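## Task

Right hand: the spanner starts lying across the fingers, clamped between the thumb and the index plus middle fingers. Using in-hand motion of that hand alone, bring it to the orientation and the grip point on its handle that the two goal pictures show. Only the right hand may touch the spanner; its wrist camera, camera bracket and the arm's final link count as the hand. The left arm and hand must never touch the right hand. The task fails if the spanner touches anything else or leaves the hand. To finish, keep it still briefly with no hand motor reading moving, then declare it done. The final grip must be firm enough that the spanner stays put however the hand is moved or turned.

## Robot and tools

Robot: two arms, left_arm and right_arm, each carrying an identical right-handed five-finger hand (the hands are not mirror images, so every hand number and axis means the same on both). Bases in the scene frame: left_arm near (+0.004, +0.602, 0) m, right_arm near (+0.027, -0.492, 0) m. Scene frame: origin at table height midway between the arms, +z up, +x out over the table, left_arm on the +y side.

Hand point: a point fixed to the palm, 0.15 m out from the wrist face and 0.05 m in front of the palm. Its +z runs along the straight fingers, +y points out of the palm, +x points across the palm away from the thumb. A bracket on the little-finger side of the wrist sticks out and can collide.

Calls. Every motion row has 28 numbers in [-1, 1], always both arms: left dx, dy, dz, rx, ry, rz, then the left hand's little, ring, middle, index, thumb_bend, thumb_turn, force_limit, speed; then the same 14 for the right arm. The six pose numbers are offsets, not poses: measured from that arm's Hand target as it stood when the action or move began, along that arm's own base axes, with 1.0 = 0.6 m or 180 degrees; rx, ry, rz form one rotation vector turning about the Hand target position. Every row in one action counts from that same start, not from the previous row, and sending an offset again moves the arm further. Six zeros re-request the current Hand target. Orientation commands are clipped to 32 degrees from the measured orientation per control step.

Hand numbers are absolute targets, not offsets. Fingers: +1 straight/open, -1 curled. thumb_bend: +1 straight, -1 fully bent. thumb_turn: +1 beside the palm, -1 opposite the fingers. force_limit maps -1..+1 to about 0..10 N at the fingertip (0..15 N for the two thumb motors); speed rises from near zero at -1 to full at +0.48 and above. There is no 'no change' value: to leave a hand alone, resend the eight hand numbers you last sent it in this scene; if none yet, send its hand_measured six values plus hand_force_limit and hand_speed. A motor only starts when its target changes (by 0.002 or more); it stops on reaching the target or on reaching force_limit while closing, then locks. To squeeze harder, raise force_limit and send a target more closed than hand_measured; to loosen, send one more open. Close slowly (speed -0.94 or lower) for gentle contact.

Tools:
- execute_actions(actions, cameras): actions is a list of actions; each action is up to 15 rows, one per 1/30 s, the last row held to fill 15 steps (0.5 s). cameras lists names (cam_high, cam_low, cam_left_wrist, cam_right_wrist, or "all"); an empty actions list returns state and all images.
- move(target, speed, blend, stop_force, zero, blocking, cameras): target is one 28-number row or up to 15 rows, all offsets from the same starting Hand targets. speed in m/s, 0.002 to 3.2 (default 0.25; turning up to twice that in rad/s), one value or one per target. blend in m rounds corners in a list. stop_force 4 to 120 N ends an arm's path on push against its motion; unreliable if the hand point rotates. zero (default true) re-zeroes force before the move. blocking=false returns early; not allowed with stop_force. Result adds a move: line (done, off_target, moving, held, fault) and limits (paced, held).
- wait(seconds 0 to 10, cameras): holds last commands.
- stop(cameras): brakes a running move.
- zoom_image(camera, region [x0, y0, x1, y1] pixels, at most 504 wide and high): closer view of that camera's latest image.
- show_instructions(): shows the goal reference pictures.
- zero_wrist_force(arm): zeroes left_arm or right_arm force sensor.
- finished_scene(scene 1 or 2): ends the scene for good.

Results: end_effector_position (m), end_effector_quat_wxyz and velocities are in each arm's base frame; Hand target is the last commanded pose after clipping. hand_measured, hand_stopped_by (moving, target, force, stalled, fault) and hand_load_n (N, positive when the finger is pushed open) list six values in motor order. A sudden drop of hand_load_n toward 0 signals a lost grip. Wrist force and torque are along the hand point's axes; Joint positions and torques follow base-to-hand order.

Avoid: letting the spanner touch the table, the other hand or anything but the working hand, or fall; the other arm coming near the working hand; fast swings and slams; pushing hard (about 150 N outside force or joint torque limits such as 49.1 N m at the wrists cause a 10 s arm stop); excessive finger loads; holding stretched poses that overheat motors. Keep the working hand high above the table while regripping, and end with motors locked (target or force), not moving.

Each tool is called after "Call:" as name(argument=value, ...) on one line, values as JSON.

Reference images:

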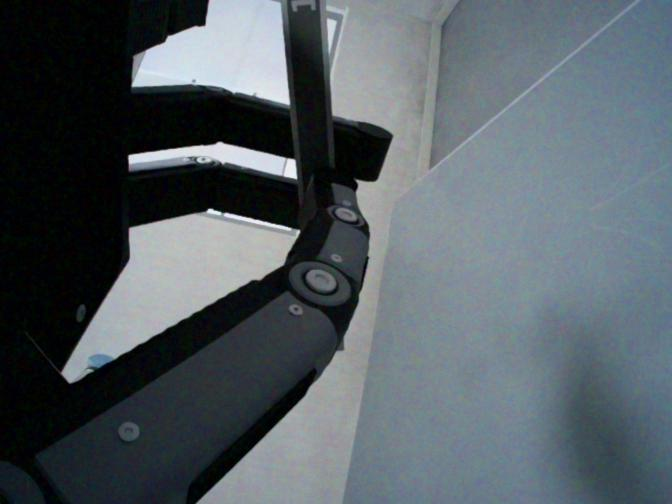

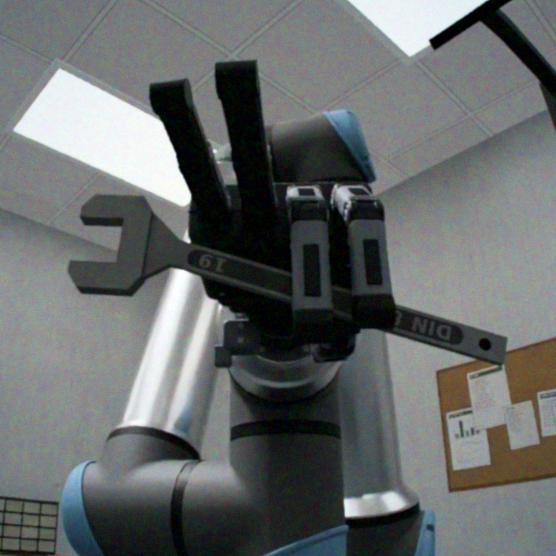

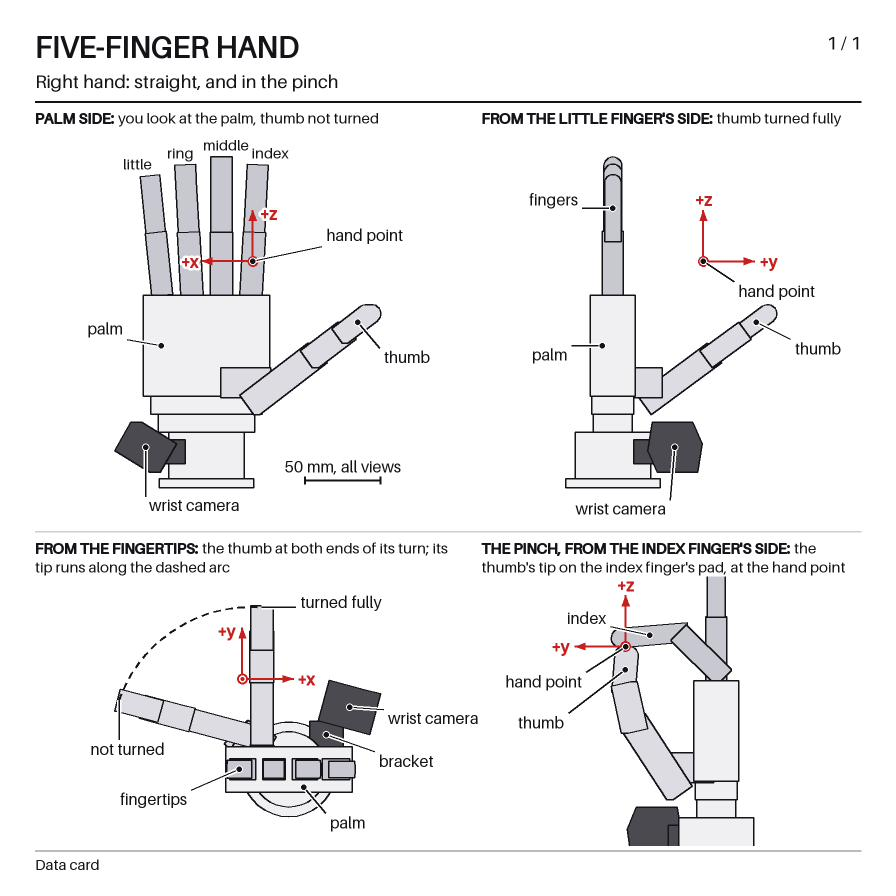

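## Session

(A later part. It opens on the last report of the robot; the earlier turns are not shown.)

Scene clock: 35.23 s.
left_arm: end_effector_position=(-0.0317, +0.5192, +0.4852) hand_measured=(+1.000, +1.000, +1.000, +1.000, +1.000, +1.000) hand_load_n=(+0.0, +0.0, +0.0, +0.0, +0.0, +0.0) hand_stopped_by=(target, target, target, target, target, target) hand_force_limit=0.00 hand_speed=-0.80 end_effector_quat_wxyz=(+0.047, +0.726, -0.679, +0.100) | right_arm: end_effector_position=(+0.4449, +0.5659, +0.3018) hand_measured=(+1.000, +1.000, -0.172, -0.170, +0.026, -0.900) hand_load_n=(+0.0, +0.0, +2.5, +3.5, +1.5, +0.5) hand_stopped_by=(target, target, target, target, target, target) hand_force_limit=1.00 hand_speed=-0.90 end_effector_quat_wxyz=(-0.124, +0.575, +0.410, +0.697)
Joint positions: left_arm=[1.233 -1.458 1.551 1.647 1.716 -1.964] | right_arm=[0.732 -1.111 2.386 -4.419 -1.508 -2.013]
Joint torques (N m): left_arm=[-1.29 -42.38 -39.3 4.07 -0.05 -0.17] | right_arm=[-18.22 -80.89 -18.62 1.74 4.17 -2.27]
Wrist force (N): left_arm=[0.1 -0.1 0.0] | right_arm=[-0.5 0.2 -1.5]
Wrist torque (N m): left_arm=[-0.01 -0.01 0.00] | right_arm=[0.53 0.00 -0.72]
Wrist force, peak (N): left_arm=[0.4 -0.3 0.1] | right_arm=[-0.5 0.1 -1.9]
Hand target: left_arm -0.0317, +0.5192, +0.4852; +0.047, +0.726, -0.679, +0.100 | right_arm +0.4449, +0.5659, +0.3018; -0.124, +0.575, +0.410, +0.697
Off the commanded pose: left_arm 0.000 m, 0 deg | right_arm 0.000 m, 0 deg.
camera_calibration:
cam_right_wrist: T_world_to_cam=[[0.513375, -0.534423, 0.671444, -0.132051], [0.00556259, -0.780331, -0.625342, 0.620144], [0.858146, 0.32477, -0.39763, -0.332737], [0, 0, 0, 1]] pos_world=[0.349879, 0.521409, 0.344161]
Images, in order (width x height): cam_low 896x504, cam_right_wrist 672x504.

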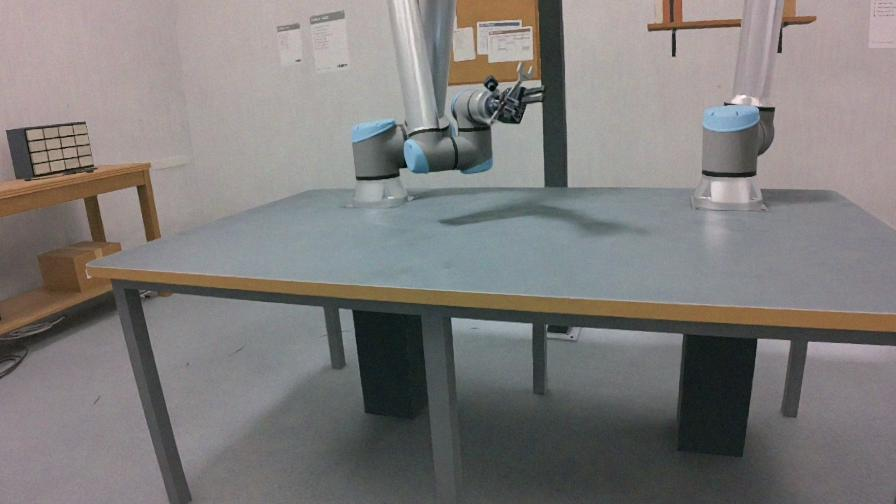

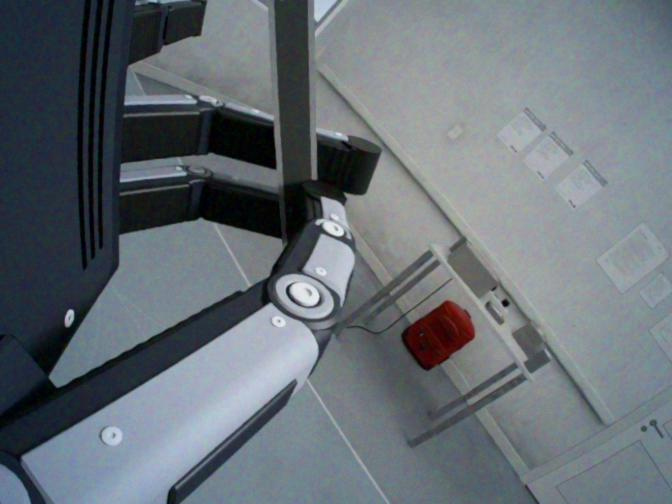

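Call:
execute_actions(actions=[[[0,0,0,0,0,0,1,1,1,1,1,1,0,-0.8,0,0,0,0,0,0,1,1,-0.1630,-0.161,0.026,-0.9,1,-0.9],[0,0,0,0,0,0,1,1,1,1,1,1,0,-0.8,0,0,0,0,0,0,1,1,-0.1630,-0.161,0.026,-0.9,1,-0.9],[0,0,0,0,0,0,1,1,1,1,1,1,0,-0.8,0,0,0,0,0,0,1,1,-0.172,-0.17,0.026,-0.9,1,-0.9]]], cameras=["cam_right_wrist"])

Call:
zoom_image(camera="cam_right_wrist", region=[220, 0, 400, 200])

Scene clock: 39.00 s.
left_arm: end_effector_position=(-0.0317, +0.5192, +0.4852) hand_measured=(+1.000, +1.000, +1.000, +1.000, +1.000, +1.000) hand_load_n=(+0.0, +0.0, +0.0, +0.0, +0.0, +0.0) hand_stopped_by=(target, target, target, target, target, target) hand_force_limit=0.00 hand_speed=-0.80 end_effector_quat_wxyz=(+0.047, +0.726, -0.679, +0.100) | right_arm: end_effector_position=(+0.4449, +0.5659, +0.3018) hand_measured=(+1.000, +1.000, -0.172, -0.170, +0.026, -0.900) hand_load_n=(+0.0, +0.0, +2.5, +4.0, +1.0, +0.5) hand_stopped_by=(target, target, target, target, target, target) hand_force_limit=1.00 hand_speed=-0.90 end_effector_quat_wxyz=(-0.124, +0.575, +0.410, +0.697)
Joint positions: left_arm=[1.233 -1.458 1.551 1.647 1.716 -1.964] | right_arm=[0.732 -1.111 2.386 -4.419 -1.508 -2.013]
Joint torques (N m): left_arm=[-3.14 -42.92 -38.81 4.11 -0.03 -0.06] | right_arm=[-18.46 -79.91 -7.88 1.68 3.61 -2.88]
Wrist force (N): left_arm=[0.3 0.0 0.4] | right_arm=[-0.6 0.0 -1.8]
Wrist torque (N m): left_arm=[-0.02 -0.04 0.01] | right_arm=[0.52 0.03 -0.73]
Wrist force, peak (N): left_arm=[0.6 -0.3 0.2] | right_arm=[-0.7 0.1 -2.0]
Hand target: left_arm -0.0317, +0.5192, +0.4852; +0.047, +0.726, -0.679, +0.100 | right_arm +0.4449, +0.5659, +0.3018; -0.124, +0.575, +0.410, +0.697
Off the commanded pose: left_arm 0.000 m, 0 deg | right_arm 0.000 m, 0 deg.
camera_calibration:
cam_right_wrist: T_world_to_cam=[[0.513375, -0.534423, 0.671444, -0.132051], [0.00556259, -0.780331, -0.625342, 0.620144], [0.858146, 0.32477, -0.39763, -0.332737], [0, 0, 0, 1]] pos_world=[0.349879, 0.521409, 0.344161]
Images, in order (width x height): cam_right_wrist 672x504.

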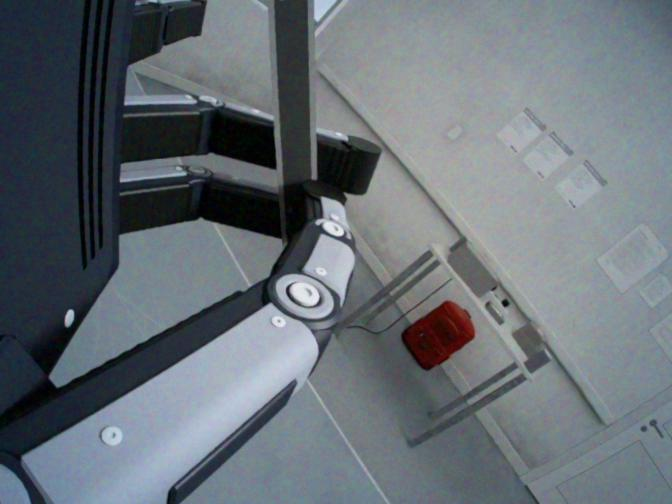

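Scaled by 2.520 from the camera's 672x504 image, which has a finer 960x720 frame.

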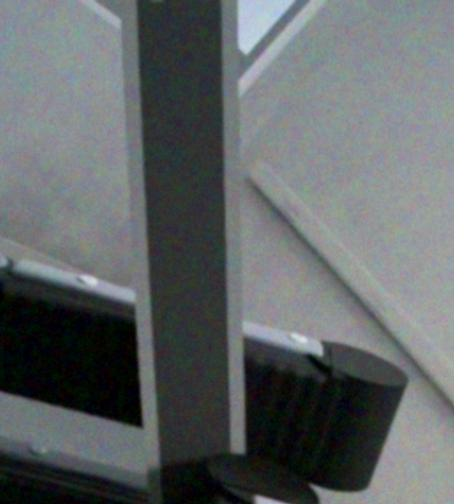

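Call:
execute_actions(actions=[[[0,0,0,0,0,0,1,1,1,1,1,1,0,-0.8,0,0,0,0,0,0,1,1,-0.1632,-0.1612,0.026,-0.9,1,-0.9],[0,0,0,0,0,0,1,1,1,1,1,1,0,-0.8,0,0,0,0,0,0,1,1,-0.1632,-0.1612,0.026,-0.9,1,-0.9],[0,0,0,0,0,0,1,1,1,1,1,1,0,-0.8,0,0,0,0,0,0,1,1,-0.1632,-0.1612,0.026,-0.9,1,-0.9],[0,0,0,0,0,0,1,1,1,1,1,1,0,-0.8,0,0,0,0,0,0,1,1,-0.172,-0.17,0.026,-0.9,1,-0.9]]], cameras=["cam_right_wrist"])

Call:
zoom_image(camera="cam_right_wrist", region=[220, 0, 400, 200])

Scene clock: 40.97 s.
left_arm: end_effector_position=(-0.0317, +0.5192, +0.4852) hand_measured=(+1.000, +1.000, +1.000, +1.000, +1.000, +1.000) hand_load_n=(+0.0, +0.0, +0.0, +0.0, +0.0, +0.0) hand_stopped_by=(target, target, target, target, target, target) hand_force_limit=0.00 hand_speed=-0.80 end_effector_quat_wxyz=(+0.047, +0.726, -0.679, +0.100) | right_arm: end_effector_position=(+0.4449, +0.5659, +0.3018) hand_measured=(+1.000, +1.000, -0.172, -0.170, +0.026, -0.900) hand_load_n=(+0.0, +0.0, +1.5, +3.0, +1.0, +0.5) hand_stopped_by=(target, target, target, target, target, target) hand_force_limit=1.00 hand_speed=-0.90 end_effector_quat_wxyz=(-0.124, +0.575, +0.410, +0.697)
Joint positions: left_arm=[1.233 -1.458 1.551 1.647 1.716 -1.964] | right_arm=[0.732 -1.111 2.386 -4.419 -1.508 -2.013]
Joint torques (N m): left_arm=[-1.36 -43.86 -39.78 3.9 0.05 0.11] | right_arm=[-16.74 -75.27 -7.25 -0.78 1.14 -2.11]
Wrist force (N): left_arm=[0.2 -0.1 0.0] | right_arm=[-0.4 0.3 -1.5]
Wrist torque (N m): left_arm=[-0.01 -0.02 0.00] | right_arm=[0.55 -0.02 -0.71]
Wrist force, peak (N): left_arm=[0.5 0.0 0.1] | right_arm=[-0.8 0.2 -2.0]
Hand target: left_arm -0.0317, +0.5192, +0.4852; +0.047, +0.726, -0.679, +0.100 | right_arm +0.4449, +0.5659, +0.3018; -0.124, +0.575, +0.410, +0.697
Off the commanded pose: left_arm 0.000 m, 0 deg | right_arm 0.000 m, 0 deg.
camera_calibration:
cam_right_wrist: T_world_to_cam=[[0.513433, -0.534401, 0.671418, -0.132074], [0.00550877, -0.780351, -0.625317, 0.620165], [0.858112, 0.324757, -0.397714, -0.332689], [0, 0, 0, 1]] pos_world=[0.349879, 0.521409, 0.344161]
Images, in order (width x height): cam_right_wrist 672x504.

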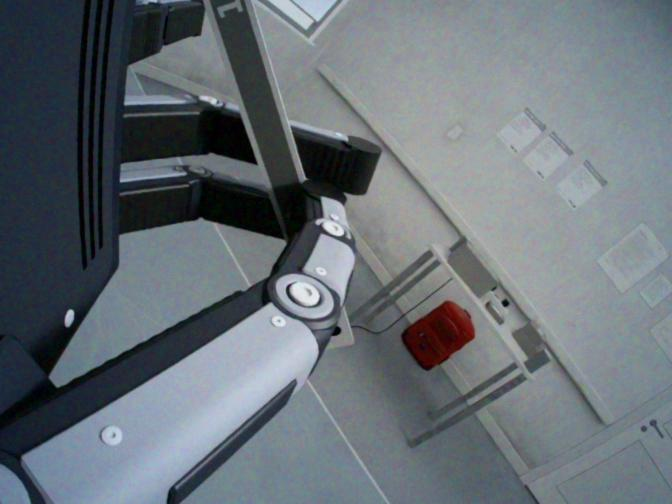

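Scaled by 2.520 from the camera's 672x504 image, which has a finer 960x720 frame.

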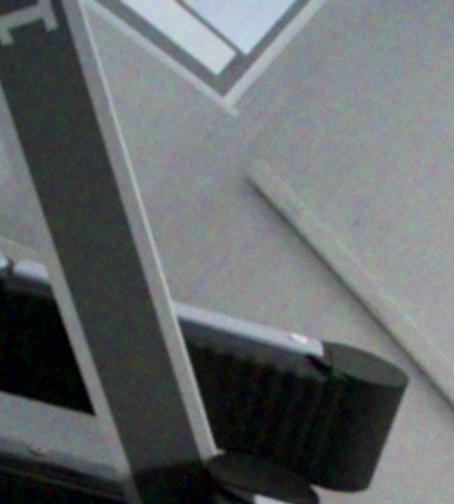

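Call:
move(target=[0,0,0,0,0,0,1,1,1,1,1,1,0,-0.8,0,0,0,0.349,0.358,0,1,1,-0.178,-0.176,0.026,-0.9,1,-0.9], speed=0.4)

Call:
execute_actions(actions=[[[0,0,0,0,0,0,1,1,1,1,1,1,0,-0.8,0,0,0,0,0,0,1,1,-0.1660,-0.164,0.026,-0.9,1,-0.9],[0,0,0,0,0,0,1,1,1,1,1,1,0,-0.8,0,0,0,0,0,0,1,1,-0.1660,-0.164,0.026,-0.9,1,-0.9],[0,0,0,0,0,0,1,1,1,1,1,1,0,-0.8,0,0,0,0,0,0,1,1,-0.1660,-0.164,0.026,-0.9,1,-0.9],[0,0,0,0,0,0,1,1,1,1,1,1,0,-0.8,0,0,0,0,0,0,1,1,-0.1660,-0.164,0.026,-0.9,1,-0.9],[0,0,0,0,0,0,1,1,1,1,1,1,0,-0.8,0,0,0,0,0,0,1,1,-0.172,-0.17,0.026,-0.9,1,-0.9]]], cameras=["cam_right_wrist"])

Scene clock: 47.73 s.
left_arm: end_effector_position=(-0.0317, +0.5192, +0.4852) hand_measured=(+1.000, +1.000, +1.000, +1.000, +1.000, +1.000) hand_load_n=(+0.0, +0.0, +0.0, +0.0, +0.0, +0.0) hand_stopped_by=(target, target, target, target, target, target) hand_force_limit=0.00 hand_speed=-0.80 end_effector_quat_wxyz=(+0.047, +0.726, -0.679, +0.100) | right_arm: end_effector_position=(+0.4449, +0.5658, +0.3018) hand_measured=(+1.000, +1.000, -0.178, -0.174, +0.026, -0.900) hand_load_n=(+0.0, +0.0, +3.0, +5.5, +3.5, -0.5) hand_stopped_by=(target, target, target, target, target, target) hand_force_limit=1.00 hand_speed=-0.90 end_effector_quat_wxyz=(-0.579, +0.698, -0.117, +0.404) end_effector_velocity=(+0.000, +0.000, -0.001) end_effector_angular_velocity=(+0.003, +0.004, -0.001)
Joint positions: left_arm=[1.233 -1.458 1.551 1.647 1.716 -1.964] | right_arm=[0.571 -1.279 2.409 -4.269 -1.346 -0.443]
Joint velocities: left_arm=[within noise] | right_arm=[0 0.001 0 0 -0.001 0.005]
Joint torques (N m): left_arm=[-0.85 -43.34 -39.01 4.06 0.03 0.06] | right_arm=[15.06 -27.14 -21.1 -4.3 -3.43 2.22]
Wrist force (N): left_arm=[0.0 -0.4 -0.1] | right_arm=[-0.2 0.8 -0.2]
Wrist torque (N m): left_arm=[-0.06 0.01 -0.02] | right_arm=[0.15 -0.08 -0.02]
Wrist force, peak (N): left_arm=[0.3 -0.5 0.3] | right_arm=[-0.9 0.1 -1.9]
Hand target: left_arm -0.0317, +0.5192, +0.4852; +0.047, +0.726, -0.679, +0.100 | right_arm +0.4449, +0.5659, +0.3018; -0.579, +0.698, -0.117, +0.404
Off the commanded pose: left_arm 0.000 m, 0 deg | right_arm 0.000 m, 0 deg.
move: done

Scene clock: 48.43 s.
left_arm: end_effector_position=(-0.0317, +0.5192, +0.4852) hand_measured=(+1.000, +1.000, +1.000, +1.000, +1.000, +1.000) hand_load_n=(+0.0, +0.0, +0.5, +0.0, +0.0, +0.0) hand_stopped_by=(target, target, target, target, target, target) hand_force_limit=0.00 hand_speed=-0.80 end_effector_quat_wxyz=(+0.047, +0.726, -0.679, +0.100) | right_arm: end_effector_position=(+0.4449, +0.5659, +0.3018) hand_measured=(+1.000, +1.000, -0.172, -0.170, +0.026, -0.900) hand_load_n=(+0.0, +0.0, +2.5, +4.0, +4.0, +0.5) hand_stopped_by=(target, target, target, target, target, target) hand_force_limit=1.00 hand_speed=-0.90 end_effector_quat_wxyz=(-0.579, +0.698, -0.117, +0.404)
Joint positions: left_arm=[1.233 -1.458 1.551 1.647 1.716 -1.964] | right_arm=[0.571 -1.278 2.409 -4.269 -1.347 -0.443]
Joint torques (N m): left_arm=[-1.43 -43.81 -39.26 4.12 0.07 0.07] | right_arm=[15.85 -28.19 -25.92 -4.01 -3.64 2.27]
Wrist force (N): left_arm=[0.0 -0.1 -0.1] | right_arm=[-0.3 0.7 -0.4]
Wrist torque (N m): left_arm=[-0.02 0.00 0.00] | right_arm=[0.15 -0.06 -0.09]
Wrist force, peak (N): left_arm=[0.5 -0.2 -0.1] | right_arm=[-0.4 0.8 -0.2]
Hand target: left_arm -0.0317, +0.5192, +0.4852; +0.047, +0.726, -0.679, +0.100 | right_arm +0.4449, +0.5659, +0.3018; -0.579, +0.698, -0.117, +0.404
Off the commanded pose: left_arm 0.000 m, 0 deg | right_arm 0.000 m, 0 deg.
camera_calibration:
cam_right_wrist: T_world_to_cam=[[0.463881, -0.486201, -0.740556, 0.288733], [-0.835061, 0.0391232, -0.548764, 0.507235], [0.295783, 0.872971, -0.387859, -0.395701], [0, 0, 0, 1]] pos_world=[0.406676, 0.465973, 0.338699]
Images, in order (width x height): cam_right_wrist 672x504.

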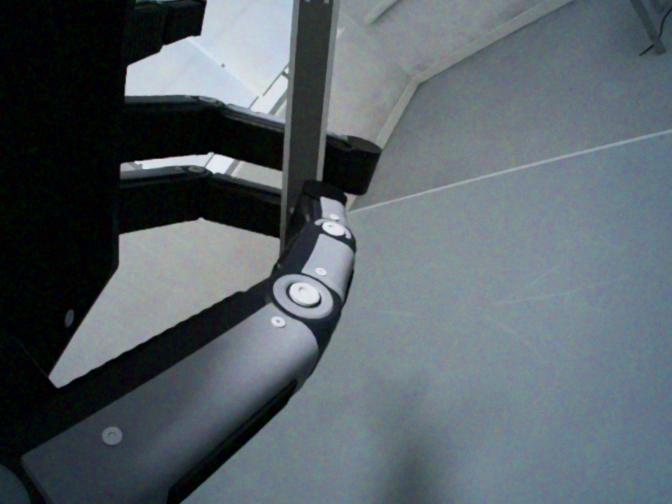

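Call:
move(target=[0,0,0,0,0,0,1,1,1,1,1,1,0,-0.8,0,0,0,-0.3296,-0.3381,0,1,1,-0.178,-0.176,0.026,-0.9,1,-0.9], speed=0.4)

Call:
execute_actions(actions=[[[0,0,0,0,0,0,1,1,1,1,1,1,0,-0.8,0,0,0,0,0,0,1,1,-0.1665,-0.1645,0.026,-0.9,1,-0.9],[0,0,0,0,0,0,1,1,1,1,1,1,0,-0.8,0,0,0,0,0,0,1,1,-0.1665,-0.1645,0.026,-0.9,1,-0.9],[0,0,0,0,0,0,1,1,1,1,1,1,0,-0.8,0,0,0,0,0,0,1,1,-0.1665,-0.1645,0.026,-0.9,1,-0.9],[0,0,0,0,0,0,1,1,1,1,1,1,0,-0.8,0,0,0,0,0,0,1,1,-0.172,-0.17,0.026,-0.9,1,-0.9]]], cameras=["cam_right_wrist"])

Scene clock: 52.97 s.
left_arm: end_effector_position=(-0.0317, +0.5192, +0.4852) hand_measured=(+1.000, +1.000, +1.000, +1.000, +1.000, +1.000) hand_load_n=(+0.0, +0.0, +0.0, +0.0, +0.0, +0.0) hand_stopped_by=(target, target, target, target, target, target) hand_force_limit=0.00 hand_speed=-0.80 end_effector_quat_wxyz=(+0.047, +0.726, -0.679, +0.100) | right_arm: end_effector_position=(+0.4449, +0.5660, +0.3016) hand_measured=(+1.000, +1.000, -0.176, -0.174, +0.026, -0.900) hand_load_n=(+0.0, +0.0, +5.0, +6.5, +4.5, +0.5) hand_stopped_by=(target, target, target, target, target, target) hand_force_limit=1.00 hand_speed=-0.90 end_effector_quat_wxyz=(-0.154, +0.593, +0.384, +0.691)
Joint positions: left_arm=[1.233 -1.458 1.551 1.647 1.716 -1.964] | right_arm=[0.731 -1.125 2.386 -4.405 -1.507 -1.926]
Joint torques (N m): left_arm=[-0.99 -44.61 -39.63 4.06 0.09 0.34] | right_arm=[-10.06 -79.11 -20.76 1.8 2.98 -2.73]
Wrist force (N): left_arm=[0.0 -0.1 -0.1] | right_arm=[-0.7 0.2 -1.9]
Wrist torque (N m): left_arm=[-0.01 0.00 0.00] | right_arm=[0.53 0.04 -0.73]
Wrist force, peak (N): left_arm=[0.3 -0.5 0.1] | right_arm=[-0.7 0.2 -1.9]
Hand target: left_arm -0.0317, +0.5192, +0.4852; +0.047, +0.726, -0.679, +0.100 | right_arm +0.4449, +0.5659, +0.3018; -0.154, +0.593, +0.384, +0.691
Off the commanded pose: left_arm 0.000 m, 0 deg | right_arm 0.000 m, 0 deg.
move: done

Scene clock: 53.67 s.
left_arm: end_effector_position=(-0.0317, +0.5192, +0.4852) hand_measured=(+1.000, +1.000, +1.000, +1.000, +1.000, +1.000) hand_load_n=(+0.0, +0.0, +0.0, +0.0, +0.0, +0.0) hand_stopped_by=(target, target, target, target, target, target) hand_force_limit=0.00 hand_speed=-0.80 end_effector_quat_wxyz=(+0.047, +0.726, -0.679, +0.100) | right_arm: end_effector_position=(+0.4449, +0.5659, +0.3018) hand_measured=(+1.000, +1.000, -0.172, -0.170, +0.026, -0.900) hand_load_n=(+0.0, +0.0, +3.0, +3.5, +1.5, +1.0) hand_stopped_by=(target, target, target, target, target, target) hand_force_limit=1.00 hand_speed=-0.90 end_effector_quat_wxyz=(-0.154, +0.593, +0.384, +0.691)
Joint positions: left_arm=[1.233 -1.458 1.551 1.647 1.716 -1.964] | right_arm=[0.731 -1.125 2.386 -4.405 -1.507 -1.926]
Joint torques (N m): left_arm=[-0.27 -45.67 -38.63 4.18 -0.11 0.13] | right_arm=[-13.9 -78.69 -16.81 1.71 3.57 -2.59]
Wrist force (N): left_arm=[0.2 0.0 0.1] | right_arm=[-0.5 0.2 -1.6]
Wrist torque (N m): left_arm=[-0.01 -0.03 0.01] | right_arm=[0.52 -0.01 -0.65]
Wrist force, peak (N): left_arm=[0.5 -0.3 0.0] | right_arm=[-0.5 0.2 -1.9]
Hand target: left_arm -0.0317, +0.5192, +0.4852; +0.047, +0.726, -0.679, +0.100 | right_arm +0.4449, +0.5659, +0.3018; -0.154, +0.593, +0.384, +0.691
Off the commanded pose: left_arm 0.000 m, 0 deg | right_arm 0.000 m, 0 deg.
camera_calibration:
cam_right_wrist: T_world_to_cam=[[0.553305, -0.573288, 0.604314, -0.107563], [-0.0349874, -0.74084, -0.67077, 0.629511], [0.832244, 0.349997, -0.429968, -0.325772], [0, 0, 0, 1]] pos_world=[0.352662, 0.518721, 0.347188]
Images, in order (width x height): cam_right_wrist 672x504.

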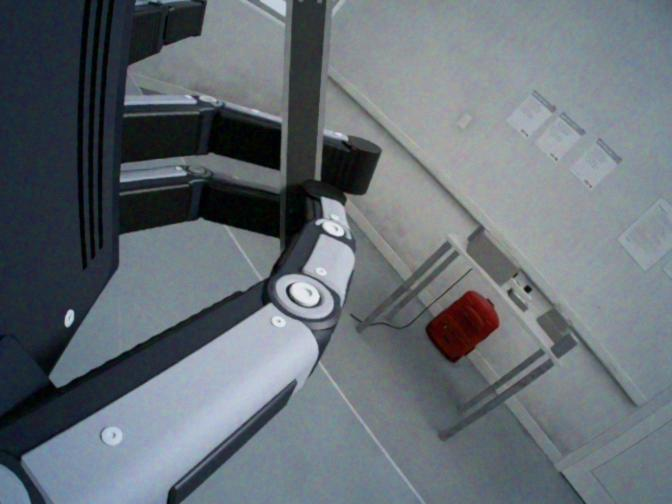

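Call:
execute_actions(actions=[[[0,0,0,0,0,0,1,1,1,1,1,1,0,-0.8,0,0,0,0,0,0,1,1,-0.1650,-0.163,0.026,-0.9,1,-0.9],[0,0,0,0,0,0,1,1,1,1,1,1,0,-0.8,0,0,0,0,0,0,1,1,-0.1650,-0.163,0.026,-0.9,1,-0.9],[0,0,0,0,0,0,1,1,1,1,1,1,0,-0.8,0,0,0,0,0,0,1,1,-0.1650,-0.163,0.026,-0.9,1,-0.9],[0,0,0,0,0,0,1,1,1,1,1,1,0,-0.8,0,0,0,0,0,0,1,1,-0.172,-0.17,0.026,-0.9,1,-0.9]]], cameras=["cam_right_wrist"])

Scene clock: 55.83 s.
left_arm: end_effector_position=(-0.0317, +0.5192, +0.4852) hand_measured=(+1.000, +1.000, +1.000, +1.000, +1.000, +1.000) hand_load_n=(+0.0, +0.0, +0.0, +0.0, +0.0, +0.0) hand_stopped_by=(target, target, target, target, target, target) hand_force_limit=0.00 hand_speed=-0.80 end_effector_quat_wxyz=(+0.047, +0.726, -0.679, +0.100) | right_arm: end_effector_position=(+0.4449, +0.5659, +0.3018) hand_measured=(+1.000, +1.000, -0.172, -0.170, +0.026, -0.900) hand_load_n=(+0.0, +0.0, +2.5, +3.5, +1.0, +0.5) hand_stopped_by=(target, target, target, target, target, target) hand_force_limit=1.00 hand_speed=-0.90 end_effector_quat_wxyz=(-0.154, +0.593, +0.384, +0.691)
Joint positions: left_arm=[1.233 -1.458 1.551 1.647 1.716 -1.964] | right_arm=[0.731 -1.125 2.386 -4.405 -1.507 -1.926]
Joint torques (N m): left_arm=[-0.6 -43.28 -39.61 4.3 -0.12 0.18] | right_arm=[-13.31 -77.57 -8.24 1.5 3.9 -2.79]
Wrist force (N): left_arm=[0.2 -0.5 0.1] | right_arm=[-0.7 0.2 -1.5]
Wrist torque (N m): left_arm=[-0.08 -0.03 -0.01] | right_arm=[0.51 0.02 -0.66]
Wrist force, peak (N): left_arm=[0.4 -0.4 0.3] | right_arm=[-0.6 0.2 -1.8]
Hand target: left_arm -0.0317, +0.5192, +0.4852; +0.047, +0.726, -0.679, +0.100 | right_arm +0.4449, +0.5659, +0.3018; -0.154, +0.593, +0.384, +0.691
Off the commanded pose: left_arm 0.000 m, 0 deg | right_arm 0.000 m, 0 deg.
camera_calibration:
cam_right_wrist: T_world_to_cam=[[0.553305, -0.573288, 0.604314, -0.107563], [-0.0349874, -0.74084, -0.67077, 0.629511], [0.832244, 0.349997, -0.429968, -0.325772], [0, 0, 0, 1]] pos_world=[0.352662, 0.518721, 0.347188]
Images, in order (width x height): cam_right_wrist 672x504.

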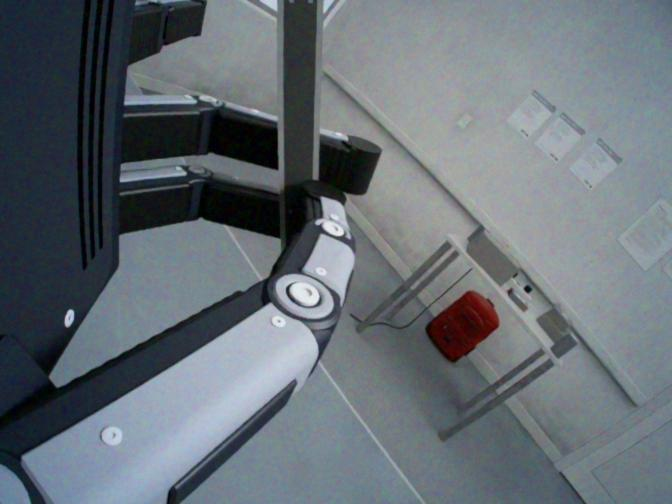

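Call:
execute_actions(actions=[[[0,0,0,0,0,0,1,1,1,1,1,1,0,-0.8,0,0,0,0,0,0,1,1,-0.1644,-0.1624,0.026,-0.9,1,-0.9],[0,0,0,0,0,0,1,1,1,1,1,1,0,-0.8,0,0,0,0,0,0,1,1,-0.1644,-0.1624,0.026,-0.9,1,-0.9],[0,0,0,0,0,0,1,1,1,1,1,1,0,-0.8,0,0,0,0,0,0,1,1,-0.1644,-0.1624,0.026,-0.9,1,-0.9],[0,0,0,0,0,0,1,1,1,1,1,1,0,-0.8,0,0,0,0,0,0,1,1,-0.172,-0.17,0.026,-0.9,1,-0.9]]], cameras=["cam_right_wrist"])

Scene clock: 57.83 s.
left_arm: end_effector_position=(-0.0317, +0.5192, +0.4852) hand_measured=(+1.000, +1.000, +1.000, +1.000, +1.000, +1.000) hand_load_n=(+0.0, +0.0, +0.0, +0.0, +0.0, +0.0) hand_stopped_by=(target, target, target, target, target, target) hand_force_limit=0.00 hand_speed=-0.80 end_effector_quat_wxyz=(+0.047, +0.726, -0.679, +0.100) | right_arm: end_effector_position=(+0.4449, +0.5659, +0.3018) hand_measured=(+1.000, +1.000, -0.172, -0.170, +0.026, -0.900) hand_load_n=(+0.0, +0.0, +2.5, +4.0, +1.0, +1.0) hand_stopped_by=(target, target, target, target, target, target) hand_force_limit=1.00 hand_speed=-0.90 end_effector_quat_wxyz=(-0.154, +0.593, +0.384, +0.691)
Joint positions: left_arm=[1.233 -1.458 1.551 1.647 1.716 -1.964] | right_arm=[0.731 -1.125 2.386 -4.405 -1.507 -1.926]
Joint torques (N m): left_arm=[-0.94 -42.59 -39.49 4.23 -0.21 0.07] | right_arm=[-14.37 -79.81 -9.08 1.43 3.34 -1.97]
Wrist force (N): left_arm=[-0.1 0.0 0.1] | right_arm=[-0.7 0.0 -1.6]
Wrist torque (N m): left_arm=[-0.01 0.02 -0.01] | right_arm=[0.49 0.02 -0.67]
Wrist force, peak (N): left_arm=[0.4 -0.5 -0.1] | right_arm=[-0.8 0.0 -1.8]
Hand target: left_arm -0.0317, +0.5192, +0.4852; +0.047, +0.726, -0.679, +0.100 | right_arm +0.4449, +0.5659, +0.3018; -0.154, +0.593, +0.384, +0.691
Off the commanded pose: left_arm 0.000 m, 0 deg | right_arm 0.000 m, 0 deg.
camera_calibration:
cam_right_wrist: T_world_to_cam=[[0.553303, -0.573328, 0.604277, -0.107529], [-0.0350175, -0.740808, -0.670804, 0.629517], [0.832244, 0.349997, -0.429968, -0.325772], [0, 0, 0, 1]] pos_world=[0.352662, 0.518721, 0.347188]
Images, in order (width x height): cam_right_wrist 672x504.

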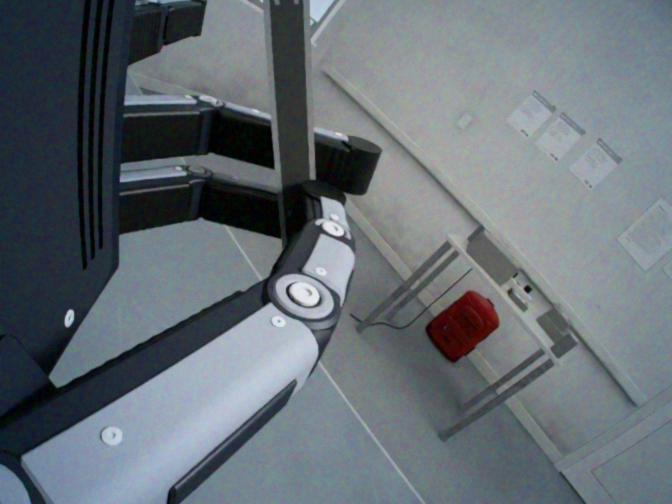

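Call:
show_instructions()

Call:
zoom_image(camera="cam_right_wrist", region=[0, 0, 504, 504])

Reference images for this scene: goal picture from the wrist camera place, goal picture from beyond the fingertips, FIVE-FINGER HAND page 1.

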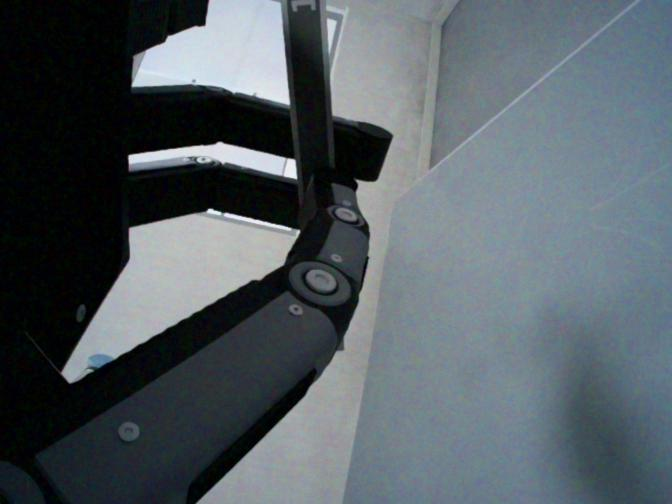

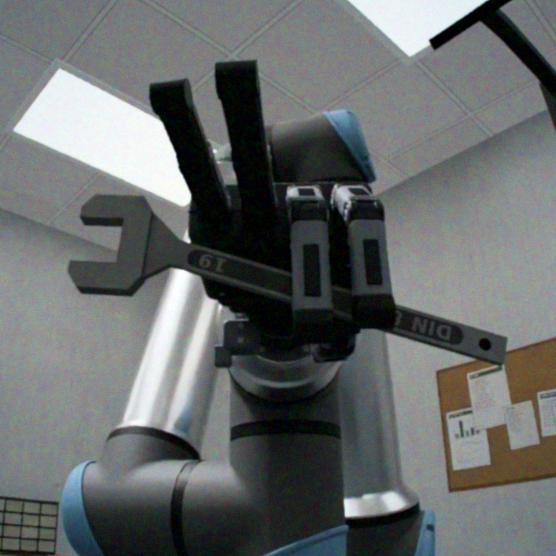

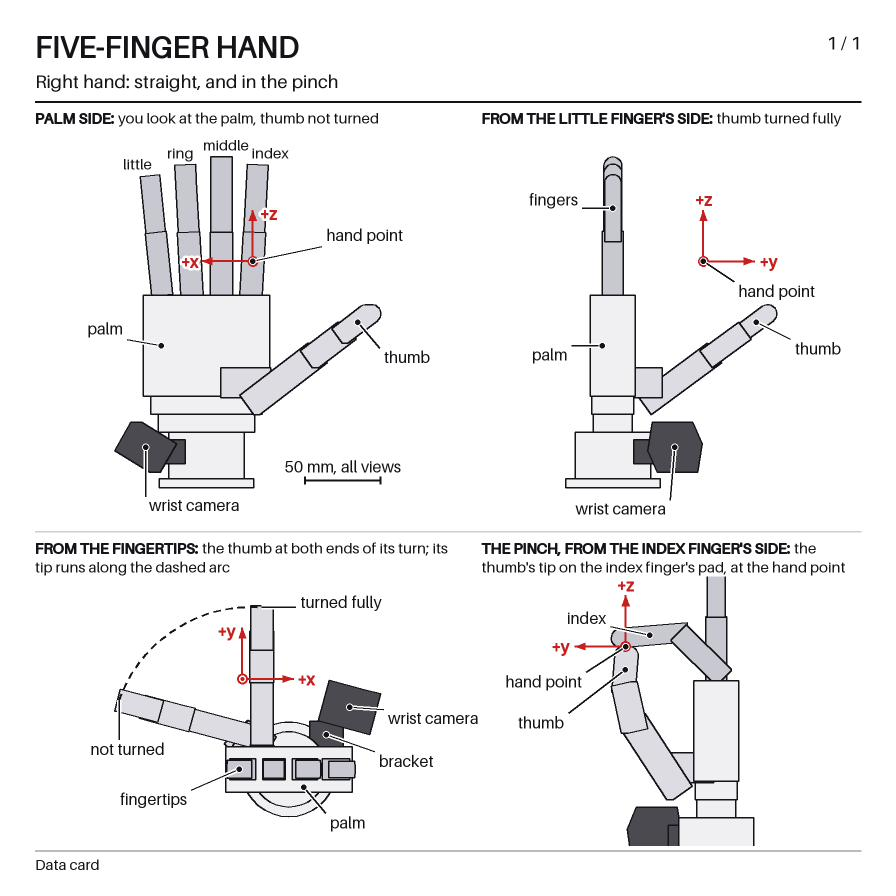

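Scaled by 1.000.

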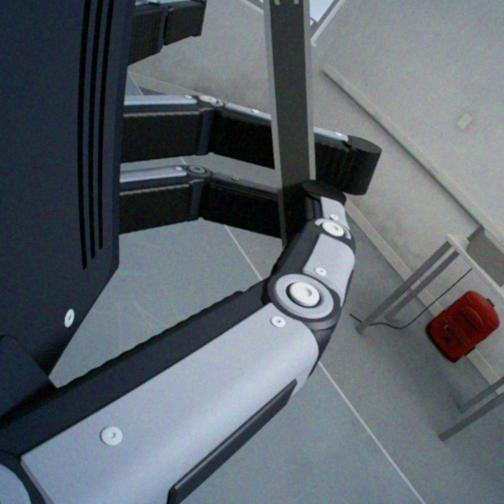

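Call:
move(target=[0,0,0,0,0,0,1,1,1,1,1,1,0,-0.8,0,0,0,0.1357,0.1392,0,1,1,-0.174,-0.172,0.026,-0.9,1,-0.9], speed=0.4)

Call:
execute_actions(actions=[[[0,0,0,0,0,0,1,1,1,1,1,1,0,-0.8,0,0,0,0,0,0,1,1,-0.1634,-0.1614,0.026,-0.9,1,-0.9],[0,0,0,0,0,0,1,1,1,1,1,1,0,-0.8,0,0,0,0,0,0,1,1,-0.1634,-0.1614,0.026,-0.9,1,-0.9],[0,0,0,0,0,0,1,1,1,1,1,1,0,-0.8,0,0,0,0,0,0,1,1,-0.1634,-0.1614,0.026,-0.9,1,-0.9],[0,0,0,0,0,0,1,1,1,1,1,1,0,-0.8,0,0,0,0,0,0,1,1,-0.172,-0.17,0.026,-0.9,1,-0.9]]], cameras=["cam_right_wrist","cam_low"])

Call:
zoom_image(camera="cam_low", region=[470, 30, 550, 130])

Scene clock: 64.67 s.
left_arm: end_effector_position=(-0.0317, +0.5192, +0.4852) hand_measured=(+1.000, +1.000, +1.000, +1.000, +1.000, +1.000) hand_load_n=(+0.0, +0.0, +0.0, +0.0, -0.5, +0.0) hand_stopped_by=(target, target, target, target, target, target) hand_force_limit=0.00 hand_speed=-0.80 end_effector_quat_wxyz=(+0.047, +0.726, -0.679, +0.100) | right_arm: end_effector_position=(+0.4449, +0.5658, +0.3018) hand_measured=(+1.000, +1.000, -0.174, -0.170, +0.026, -0.900) hand_load_n=(+0.0, +0.0, +3.0, +5.0, +1.0, +0.5) hand_stopped_by=(target, target, target, target, target, target) hand_force_limit=1.00 hand_speed=-0.90 end_effector_quat_wxyz=(-0.354, +0.682, +0.188, +0.612)
Joint positions: left_arm=[1.233 -1.458 1.551 1.647 1.716 -1.964] | right_arm=[0.693 -1.214 2.392 -4.319 -1.47 -1.315]
Joint torques (N m): left_arm=[-2.07 -42.99 -39.6 4.1 -0.09 0.23] | right_arm=[15.62 -33.16 -13.74 -5.06 -4.04 2.19]
Wrist force (N): left_arm=[0.2 0.0 -0.1] | right_arm=[-0.8 0.2 -0.9]
Wrist torque (N m): left_arm=[0.00 -0.02 0.01] | right_arm=[0.36 -0.07 -0.41]
Wrist force, peak (N): left_arm=[0.5 -0.2 -0.2] | right_arm=[-0.9 0.1 -1.7]
Hand target: left_arm -0.0317, +0.5192, +0.4852; +0.047, +0.726, -0.679, +0.100 | right_arm +0.4449, +0.5659, +0.3018; -0.354, +0.682, +0.188, +0.612
Off the commanded pose: left_arm 0.000 m, 0 deg | right_arm 0.000 m, 0 deg.
move: done

Scene clock: 65.37 s.
left_arm: end_effector_position=(-0.0317, +0.5192, +0.4852) hand_measured=(+1.000, +1.000, +1.000, +1.000, +1.000, +1.000) hand_load_n=(-0.5, -0.5, +0.0, +0.0, +0.0, +0.0) hand_stopped_by=(target, target, target, target, target, target) hand_force_limit=0.00 hand_speed=-0.80 end_effector_quat_wxyz=(+0.047, +0.726, -0.679, +0.100) | right_arm: end_effector_position=(+0.4449, +0.5659, +0.3018) hand_measured=(+1.000, +1.000, -0.172, -0.170, +0.026, -0.900) hand_load_n=(+0.0, +0.0, +2.0, +3.5, +1.0, +0.5) hand_stopped_by=(target, target, target, target, target, target) hand_force_limit=1.00 hand_speed=-0.90 end_effector_quat_wxyz=(-0.354, +0.682, +0.188, +0.612)
Joint positions: left_arm=[1.233 -1.458 1.551 1.647 1.716 -1.964] | right_arm=[0.694 -1.214 2.392 -4.319 -1.47 -1.315]
Joint torques (N m): left_arm=[-0.44 -44.14 -39.15 4.07 -0.03 0.28] | right_arm=[16.39 -33.43 -22.08 -4.61 -3.33 2.46]
Wrist force (N): left_arm=[0.3 -0.1 0.1] | right_arm=[-0.6 0.2 -1.4]
Wrist torque (N m): left_arm=[-0.02 -0.04 0.01] | right_arm=[0.40 -0.09 -0.46]
Wrist force, peak (N): left_arm=[0.4 -0.4 0.0] | right_arm=[-0.8 0.0 -1.5]
Hand target: left_arm -0.0317, +0.5192, +0.4852; +0.047, +0.726, -0.679, +0.100 | right_arm +0.4449, +0.5659, +0.3018; -0.354, +0.682, +0.188, +0.612
Off the commanded pose: left_arm 0.000 m, 0 deg | right_arm 0.000 m, 0 deg.
camera_calibration:
cam_right_wrist: T_world_to_cam=[[0.698319, -0.714758, 0.038352, 0.0787977], [-0.374198, -0.410217, -0.831684, 0.641925], [0.610186, 0.566429, -0.553923, -0.312015], [0, 0, 0, 1]] pos_world=[0.375568, 0.496385, 0.358024]
Images, in order (width x height): cam_low 896x504, cam_right_wrist 672x504.

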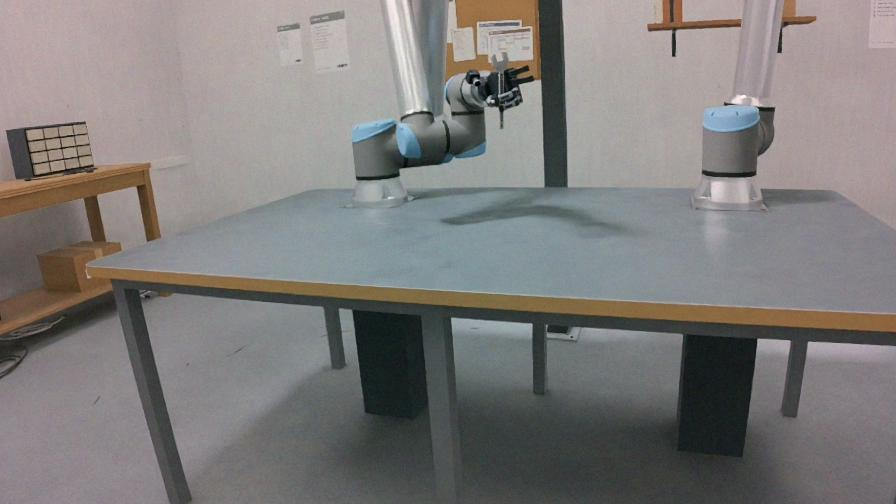

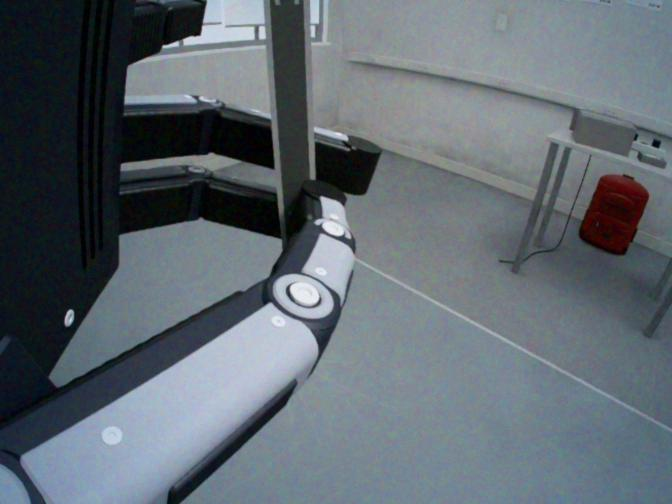

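Scaled by 5.040 from the camera's 896x504 image, which has a finer 1280x720 frame.

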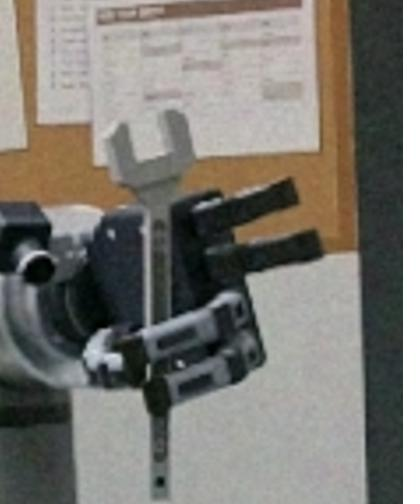

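Call:
execute_actions(actions=[[[0,0,0,0,0,0,1,1,1,1,1,1,0,-0.8,0,0,0,0,0,0,1,1,-0.1630,-0.161,0.026,-0.9,1,-0.9],[0,0,0,0,0,0,1,1,1,1,1,1,0,-0.8,0,0,0,0,0,0,1,1,-0.1630,-0.161,0.026,-0.9,1,-0.9],[0,0,0,0,0,0,1,1,1,1,1,1,0,-0.8,0,0,0,0,0,0,1,1,-0.1630,-0.161,0.026,-0.9,1,-0.9],[0,0,0,0,0,0,1,1,1,1,1,1,0,-0.8,0,0,0,0,0,0,1,1,-0.172,-0.17,0.026,-0.9,1,-0.9]]], cameras=["cam_right_wrist","cam_low"])

Call:
zoom_image(camera="cam_low", region=[470, 30, 550, 130])

Scene clock: 67.70 s.
left_arm: end_effector_position=(-0.0317, +0.5192, +0.4852) hand_measured=(+1.000, +1.000, +1.000, +1.000, +1.000, +1.000) hand_load_n=(+0.0, +0.0, +0.0, +0.0, +0.0, +0.0) hand_stopped_by=(target, target, target, target, target, target) hand_force_limit=0.00 hand_speed=-0.80 end_effector_quat_wxyz=(+0.047, +0.726, -0.679, +0.100) | right_arm: end_effector_position=(+0.4449, +0.5659, +0.3018) hand_measured=(+1.000, +1.000, -0.172, -0.170, +0.026, -0.900) hand_load_n=(+0.0, +0.0, +2.5, +3.5, +2.0, +1.0) hand_stopped_by=(target, target, target, target, target, target) hand_force_limit=1.00 hand_speed=-0.90 end_effector_quat_wxyz=(-0.354, +0.682, +0.188, +0.612)
Joint positions: left_arm=[1.233 -1.458 1.551 1.647 1.716 -1.964] | right_arm=[0.694 -1.214 2.392 -4.319 -1.47 -1.315]
Joint torques (N m): left_arm=[-1.67 -44.28 -39.8 4.26 0.17 -0.04] | right_arm=[16.45 -31.84 -23.82 -4.12 -3.47 2.12]
Wrist force (N): left_arm=[0.1 -0.2 0.3] | right_arm=[-0.6 0.1 -1.2]
Wrist torque (N m): left_arm=[-0.06 -0.02 0.00] | right_arm=[0.38 -0.10 -0.47]
Wrist force, peak (N): left_arm=[0.4 -0.2 0.3] | right_arm=[-0.7 0.0 -1.6]
Hand target: left_arm -0.0317, +0.5192, +0.4852; +0.047, +0.726, -0.679, +0.100 | right_arm +0.4449, +0.5659, +0.3018; -0.354, +0.682, +0.188, +0.612
Off the commanded pose: left_arm 0.000 m, 0 deg | right_arm 0.000 m, 0 deg.
camera_calibration:
cam_right_wrist: T_world_to_cam=[[0.698345, -0.71473, 0.03841, 0.0787531], [-0.374149, -0.410267, -0.831681, 0.641931], [0.610186, 0.566429, -0.553924, -0.312015], [0, 0, 0, 1]] pos_world=[0.375568, 0.496385, 0.358024]
Images, in order (width x height): cam_low 896x504, cam_right_wrist 672x504.

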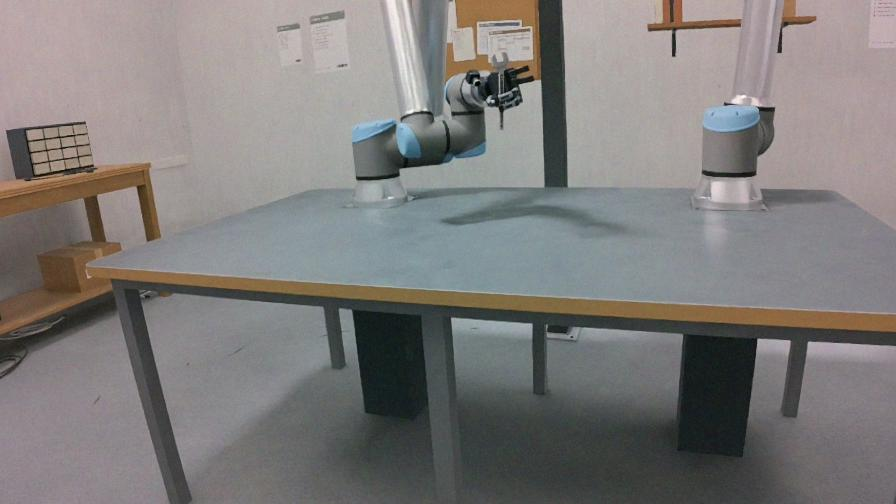

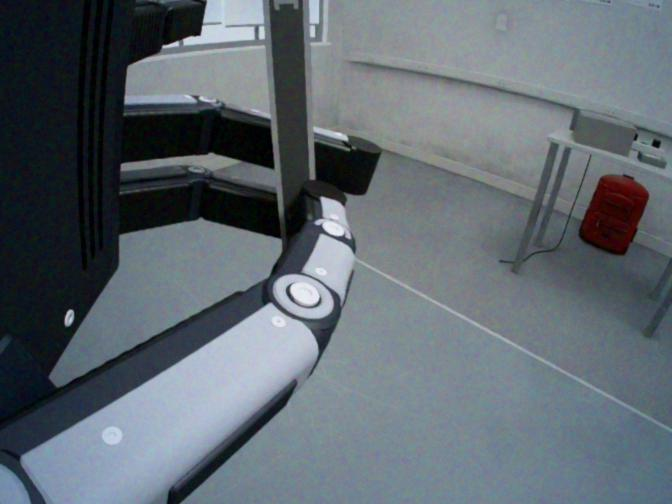

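Scaled by 5.040 from the camera's 896x504 image, which has a finer 1280x720 frame.

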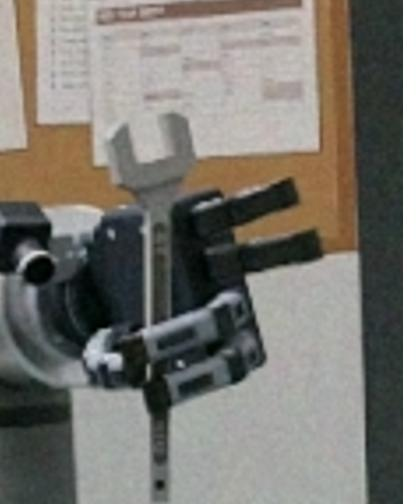

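Call:
execute_actions(actions=[[[0,0,0,0,0,0,1,1,1,1,1,1,0,-0.8,0,0,0,0,0,0,1,1,-0.1628,-0.1608,0.026,-0.9,1,-0.9],[0,0,0,0,0,0,1,1,1,1,1,1,0,-0.8,0,0,0,0,0,0,1,1,-0.1628,-0.1608,0.026,-0.9,1,-0.9],[0,0,0,0,0,0,1,1,1,1,1,1,0,-0.8,0,0,0,0,0,0,1,1,-0.1628,-0.1608,0.026,-0.9,1,-0.9],[0,0,0,0,0,0,1,1,1,1,1,1,0,-0.8,0,0,0,0,0,0,1,1,-0.172,-0.17,0.026,-0.9,1,-0.9]]], cameras=["cam_right_wrist"])

Scene clock: 69.77 s.
left_arm: end_effector_position=(-0.0317, +0.5192, +0.4852) hand_measured=(+1.000, +1.000, +1.000, +1.000, +1.000, +1.000) hand_load_n=(+0.0, +0.0, +0.0, -0.5, +0.0, +0.0) hand_stopped_by=(target, target, target, target, target, target) hand_force_limit=0.00 hand_speed=-0.80 end_effector_quat_wxyz=(+0.047, +0.726, -0.679, +0.100) | right_arm: end_effector_position=(+0.4449, +0.5659, +0.3018) hand_measured=(+1.000, +1.000, -0.172, -0.170, +0.026, -0.900) hand_load_n=(+0.0, +0.0, +2.0, +3.5, +2.5, +1.0) hand_stopped_by=(target, target, target, target, target, target) hand_force_limit=1.00 hand_speed=-0.90 end_effector_quat_wxyz=(-0.354, +0.682, +0.188, +0.612)
Joint positions: left_arm=[1.233 -1.458 1.551 1.647 1.716 -1.964] | right_arm=[0.694 -1.214 2.392 -4.319 -1.47 -1.315]
Joint torques (N m): left_arm=[-1.67 -44.08 -40.04 4.16 -0.18 0.13] | right_arm=[14.56 -37.69 -22.87 -2.76 -3.17 1.96]
Wrist force (N): left_arm=[0.2 -0.1 0.2] | right_arm=[-0.8 0.1 -1.2]
Wrist torque (N m): left_arm=[-0.03 -0.04 0.01] | right_arm=[0.37 -0.05 -0.49]
Wrist force, peak (N): left_arm=[0.4 -0.4 0.0] | right_arm=[-0.4 0.1 -1.6]
Hand target: left_arm -0.0317, +0.5192, +0.4852; +0.047, +0.726, -0.679, +0.100 | right_arm +0.4449, +0.5659, +0.3018; -0.354, +0.682, +0.188, +0.612
Off the commanded pose: left_arm 0.000 m, 0 deg | right_arm 0.000 m, 0 deg.
camera_calibration:
cam_right_wrist: T_world_to_cam=[[0.698345, -0.71473, 0.03841, 0.0787531], [-0.374149, -0.410267, -0.831681, 0.641931], [0.610186, 0.566429, -0.553924, -0.312015], [0, 0, 0, 1]] pos_world=[0.375568, 0.496385, 0.358024]
Images, in order (width x height): cam_right_wrist 672x504.

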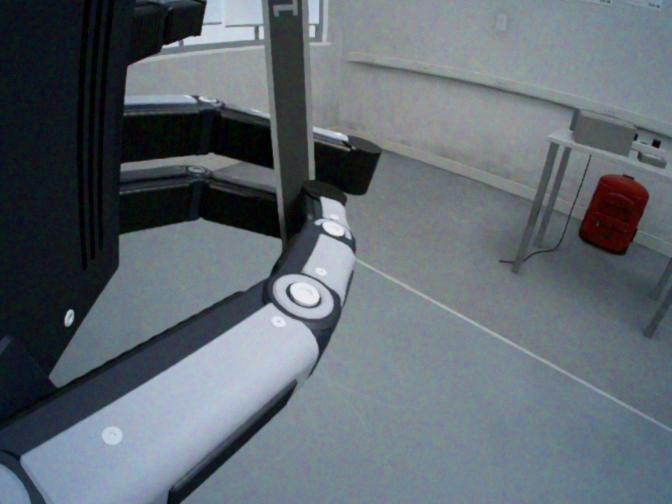

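Call:
execute_actions(actions=[[[0,0,0,0,0,0,1,1,1,1,1,1,0,-0.8,0,0,0,0,0,0,1,1,-0.25,-0.25,0.026,-0.9,1,-0.93]]], cameras=["cam_right_wrist"])

Scene clock: 71.57 s.
left_arm: end_effector_position=(-0.0317, +0.5192, +0.4852) hand_measured=(+1.000, +1.000, +1.000, +1.000, +1.000, +1.000) hand_load_n=(+0.0, +0.0, +0.0, +0.5, +0.0, +0.0) hand_stopped_by=(target, target, target, target, target, target) hand_force_limit=0.00 hand_speed=-0.80 end_effector_quat_wxyz=(+0.047, +0.726, -0.679, +0.100) | right_arm: end_effector_position=(+0.4449, +0.5659, +0.3018) hand_measured=(+1.000, +1.000, -0.194, -0.186, +0.028, -0.900) hand_load_n=(+0.0, +0.0, +10.0, +13.0, +6.0, +1.0) hand_stopped_by=(target, target, force, force, target, target) hand_force_limit=1.00 hand_speed=-0.93 end_effector_quat_wxyz=(-0.354, +0.682, +0.188, +0.612)
Joint positions: left_arm=[1.233 -1.458 1.551 1.647 1.716 -1.964] | right_arm=[0.694 -1.214 2.392 -4.319 -1.47 -1.315]
Joint torques (N m): left_arm=[-1.62 -43.3 -39.23 4.26 -0.12 0.03] | right_arm=[10.55 -38.96 -23.54 -1.25 -2.94 1.54]
Wrist force (N): left_arm=[0.2 0.0 0.1] | right_arm=[-0.6 -0.1 -1.2]
Wrist torque (N m): left_arm=[-0.01 -0.02 0.01] | right_arm=[0.35 -0.08 -0.48]
Wrist force, peak (N): left_arm=[0.5 -0.2 0.2] | right_arm=[-1.1 0.0 -1.4]
Hand target: left_arm -0.0317, +0.5192, +0.4852; +0.047, +0.726, -0.679, +0.100 | right_arm +0.4449, +0.5659, +0.3018; -0.354, +0.682, +0.188, +0.612
Off the commanded pose: left_arm 0.000 m, 0 deg | right_arm 0.000 m, 0 deg.
camera_calibration:
cam_right_wrist: T_world_to_cam=[[0.698345, -0.71473, 0.03841, 0.0787531], [-0.374149, -0.410267, -0.831681, 0.641931], [0.610186, 0.566429, -0.553924, -0.312015], [0, 0, 0, 1]] pos_world=[0.375568, 0.496385, 0.358024]
Images, in order (width x height): cam_right_wrist 672x504.

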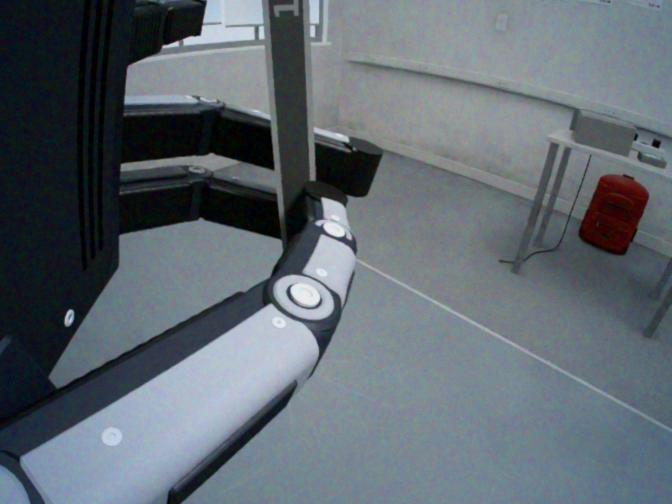

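Call:
finished_scene(scene=1)

The scene is finished: the task was done.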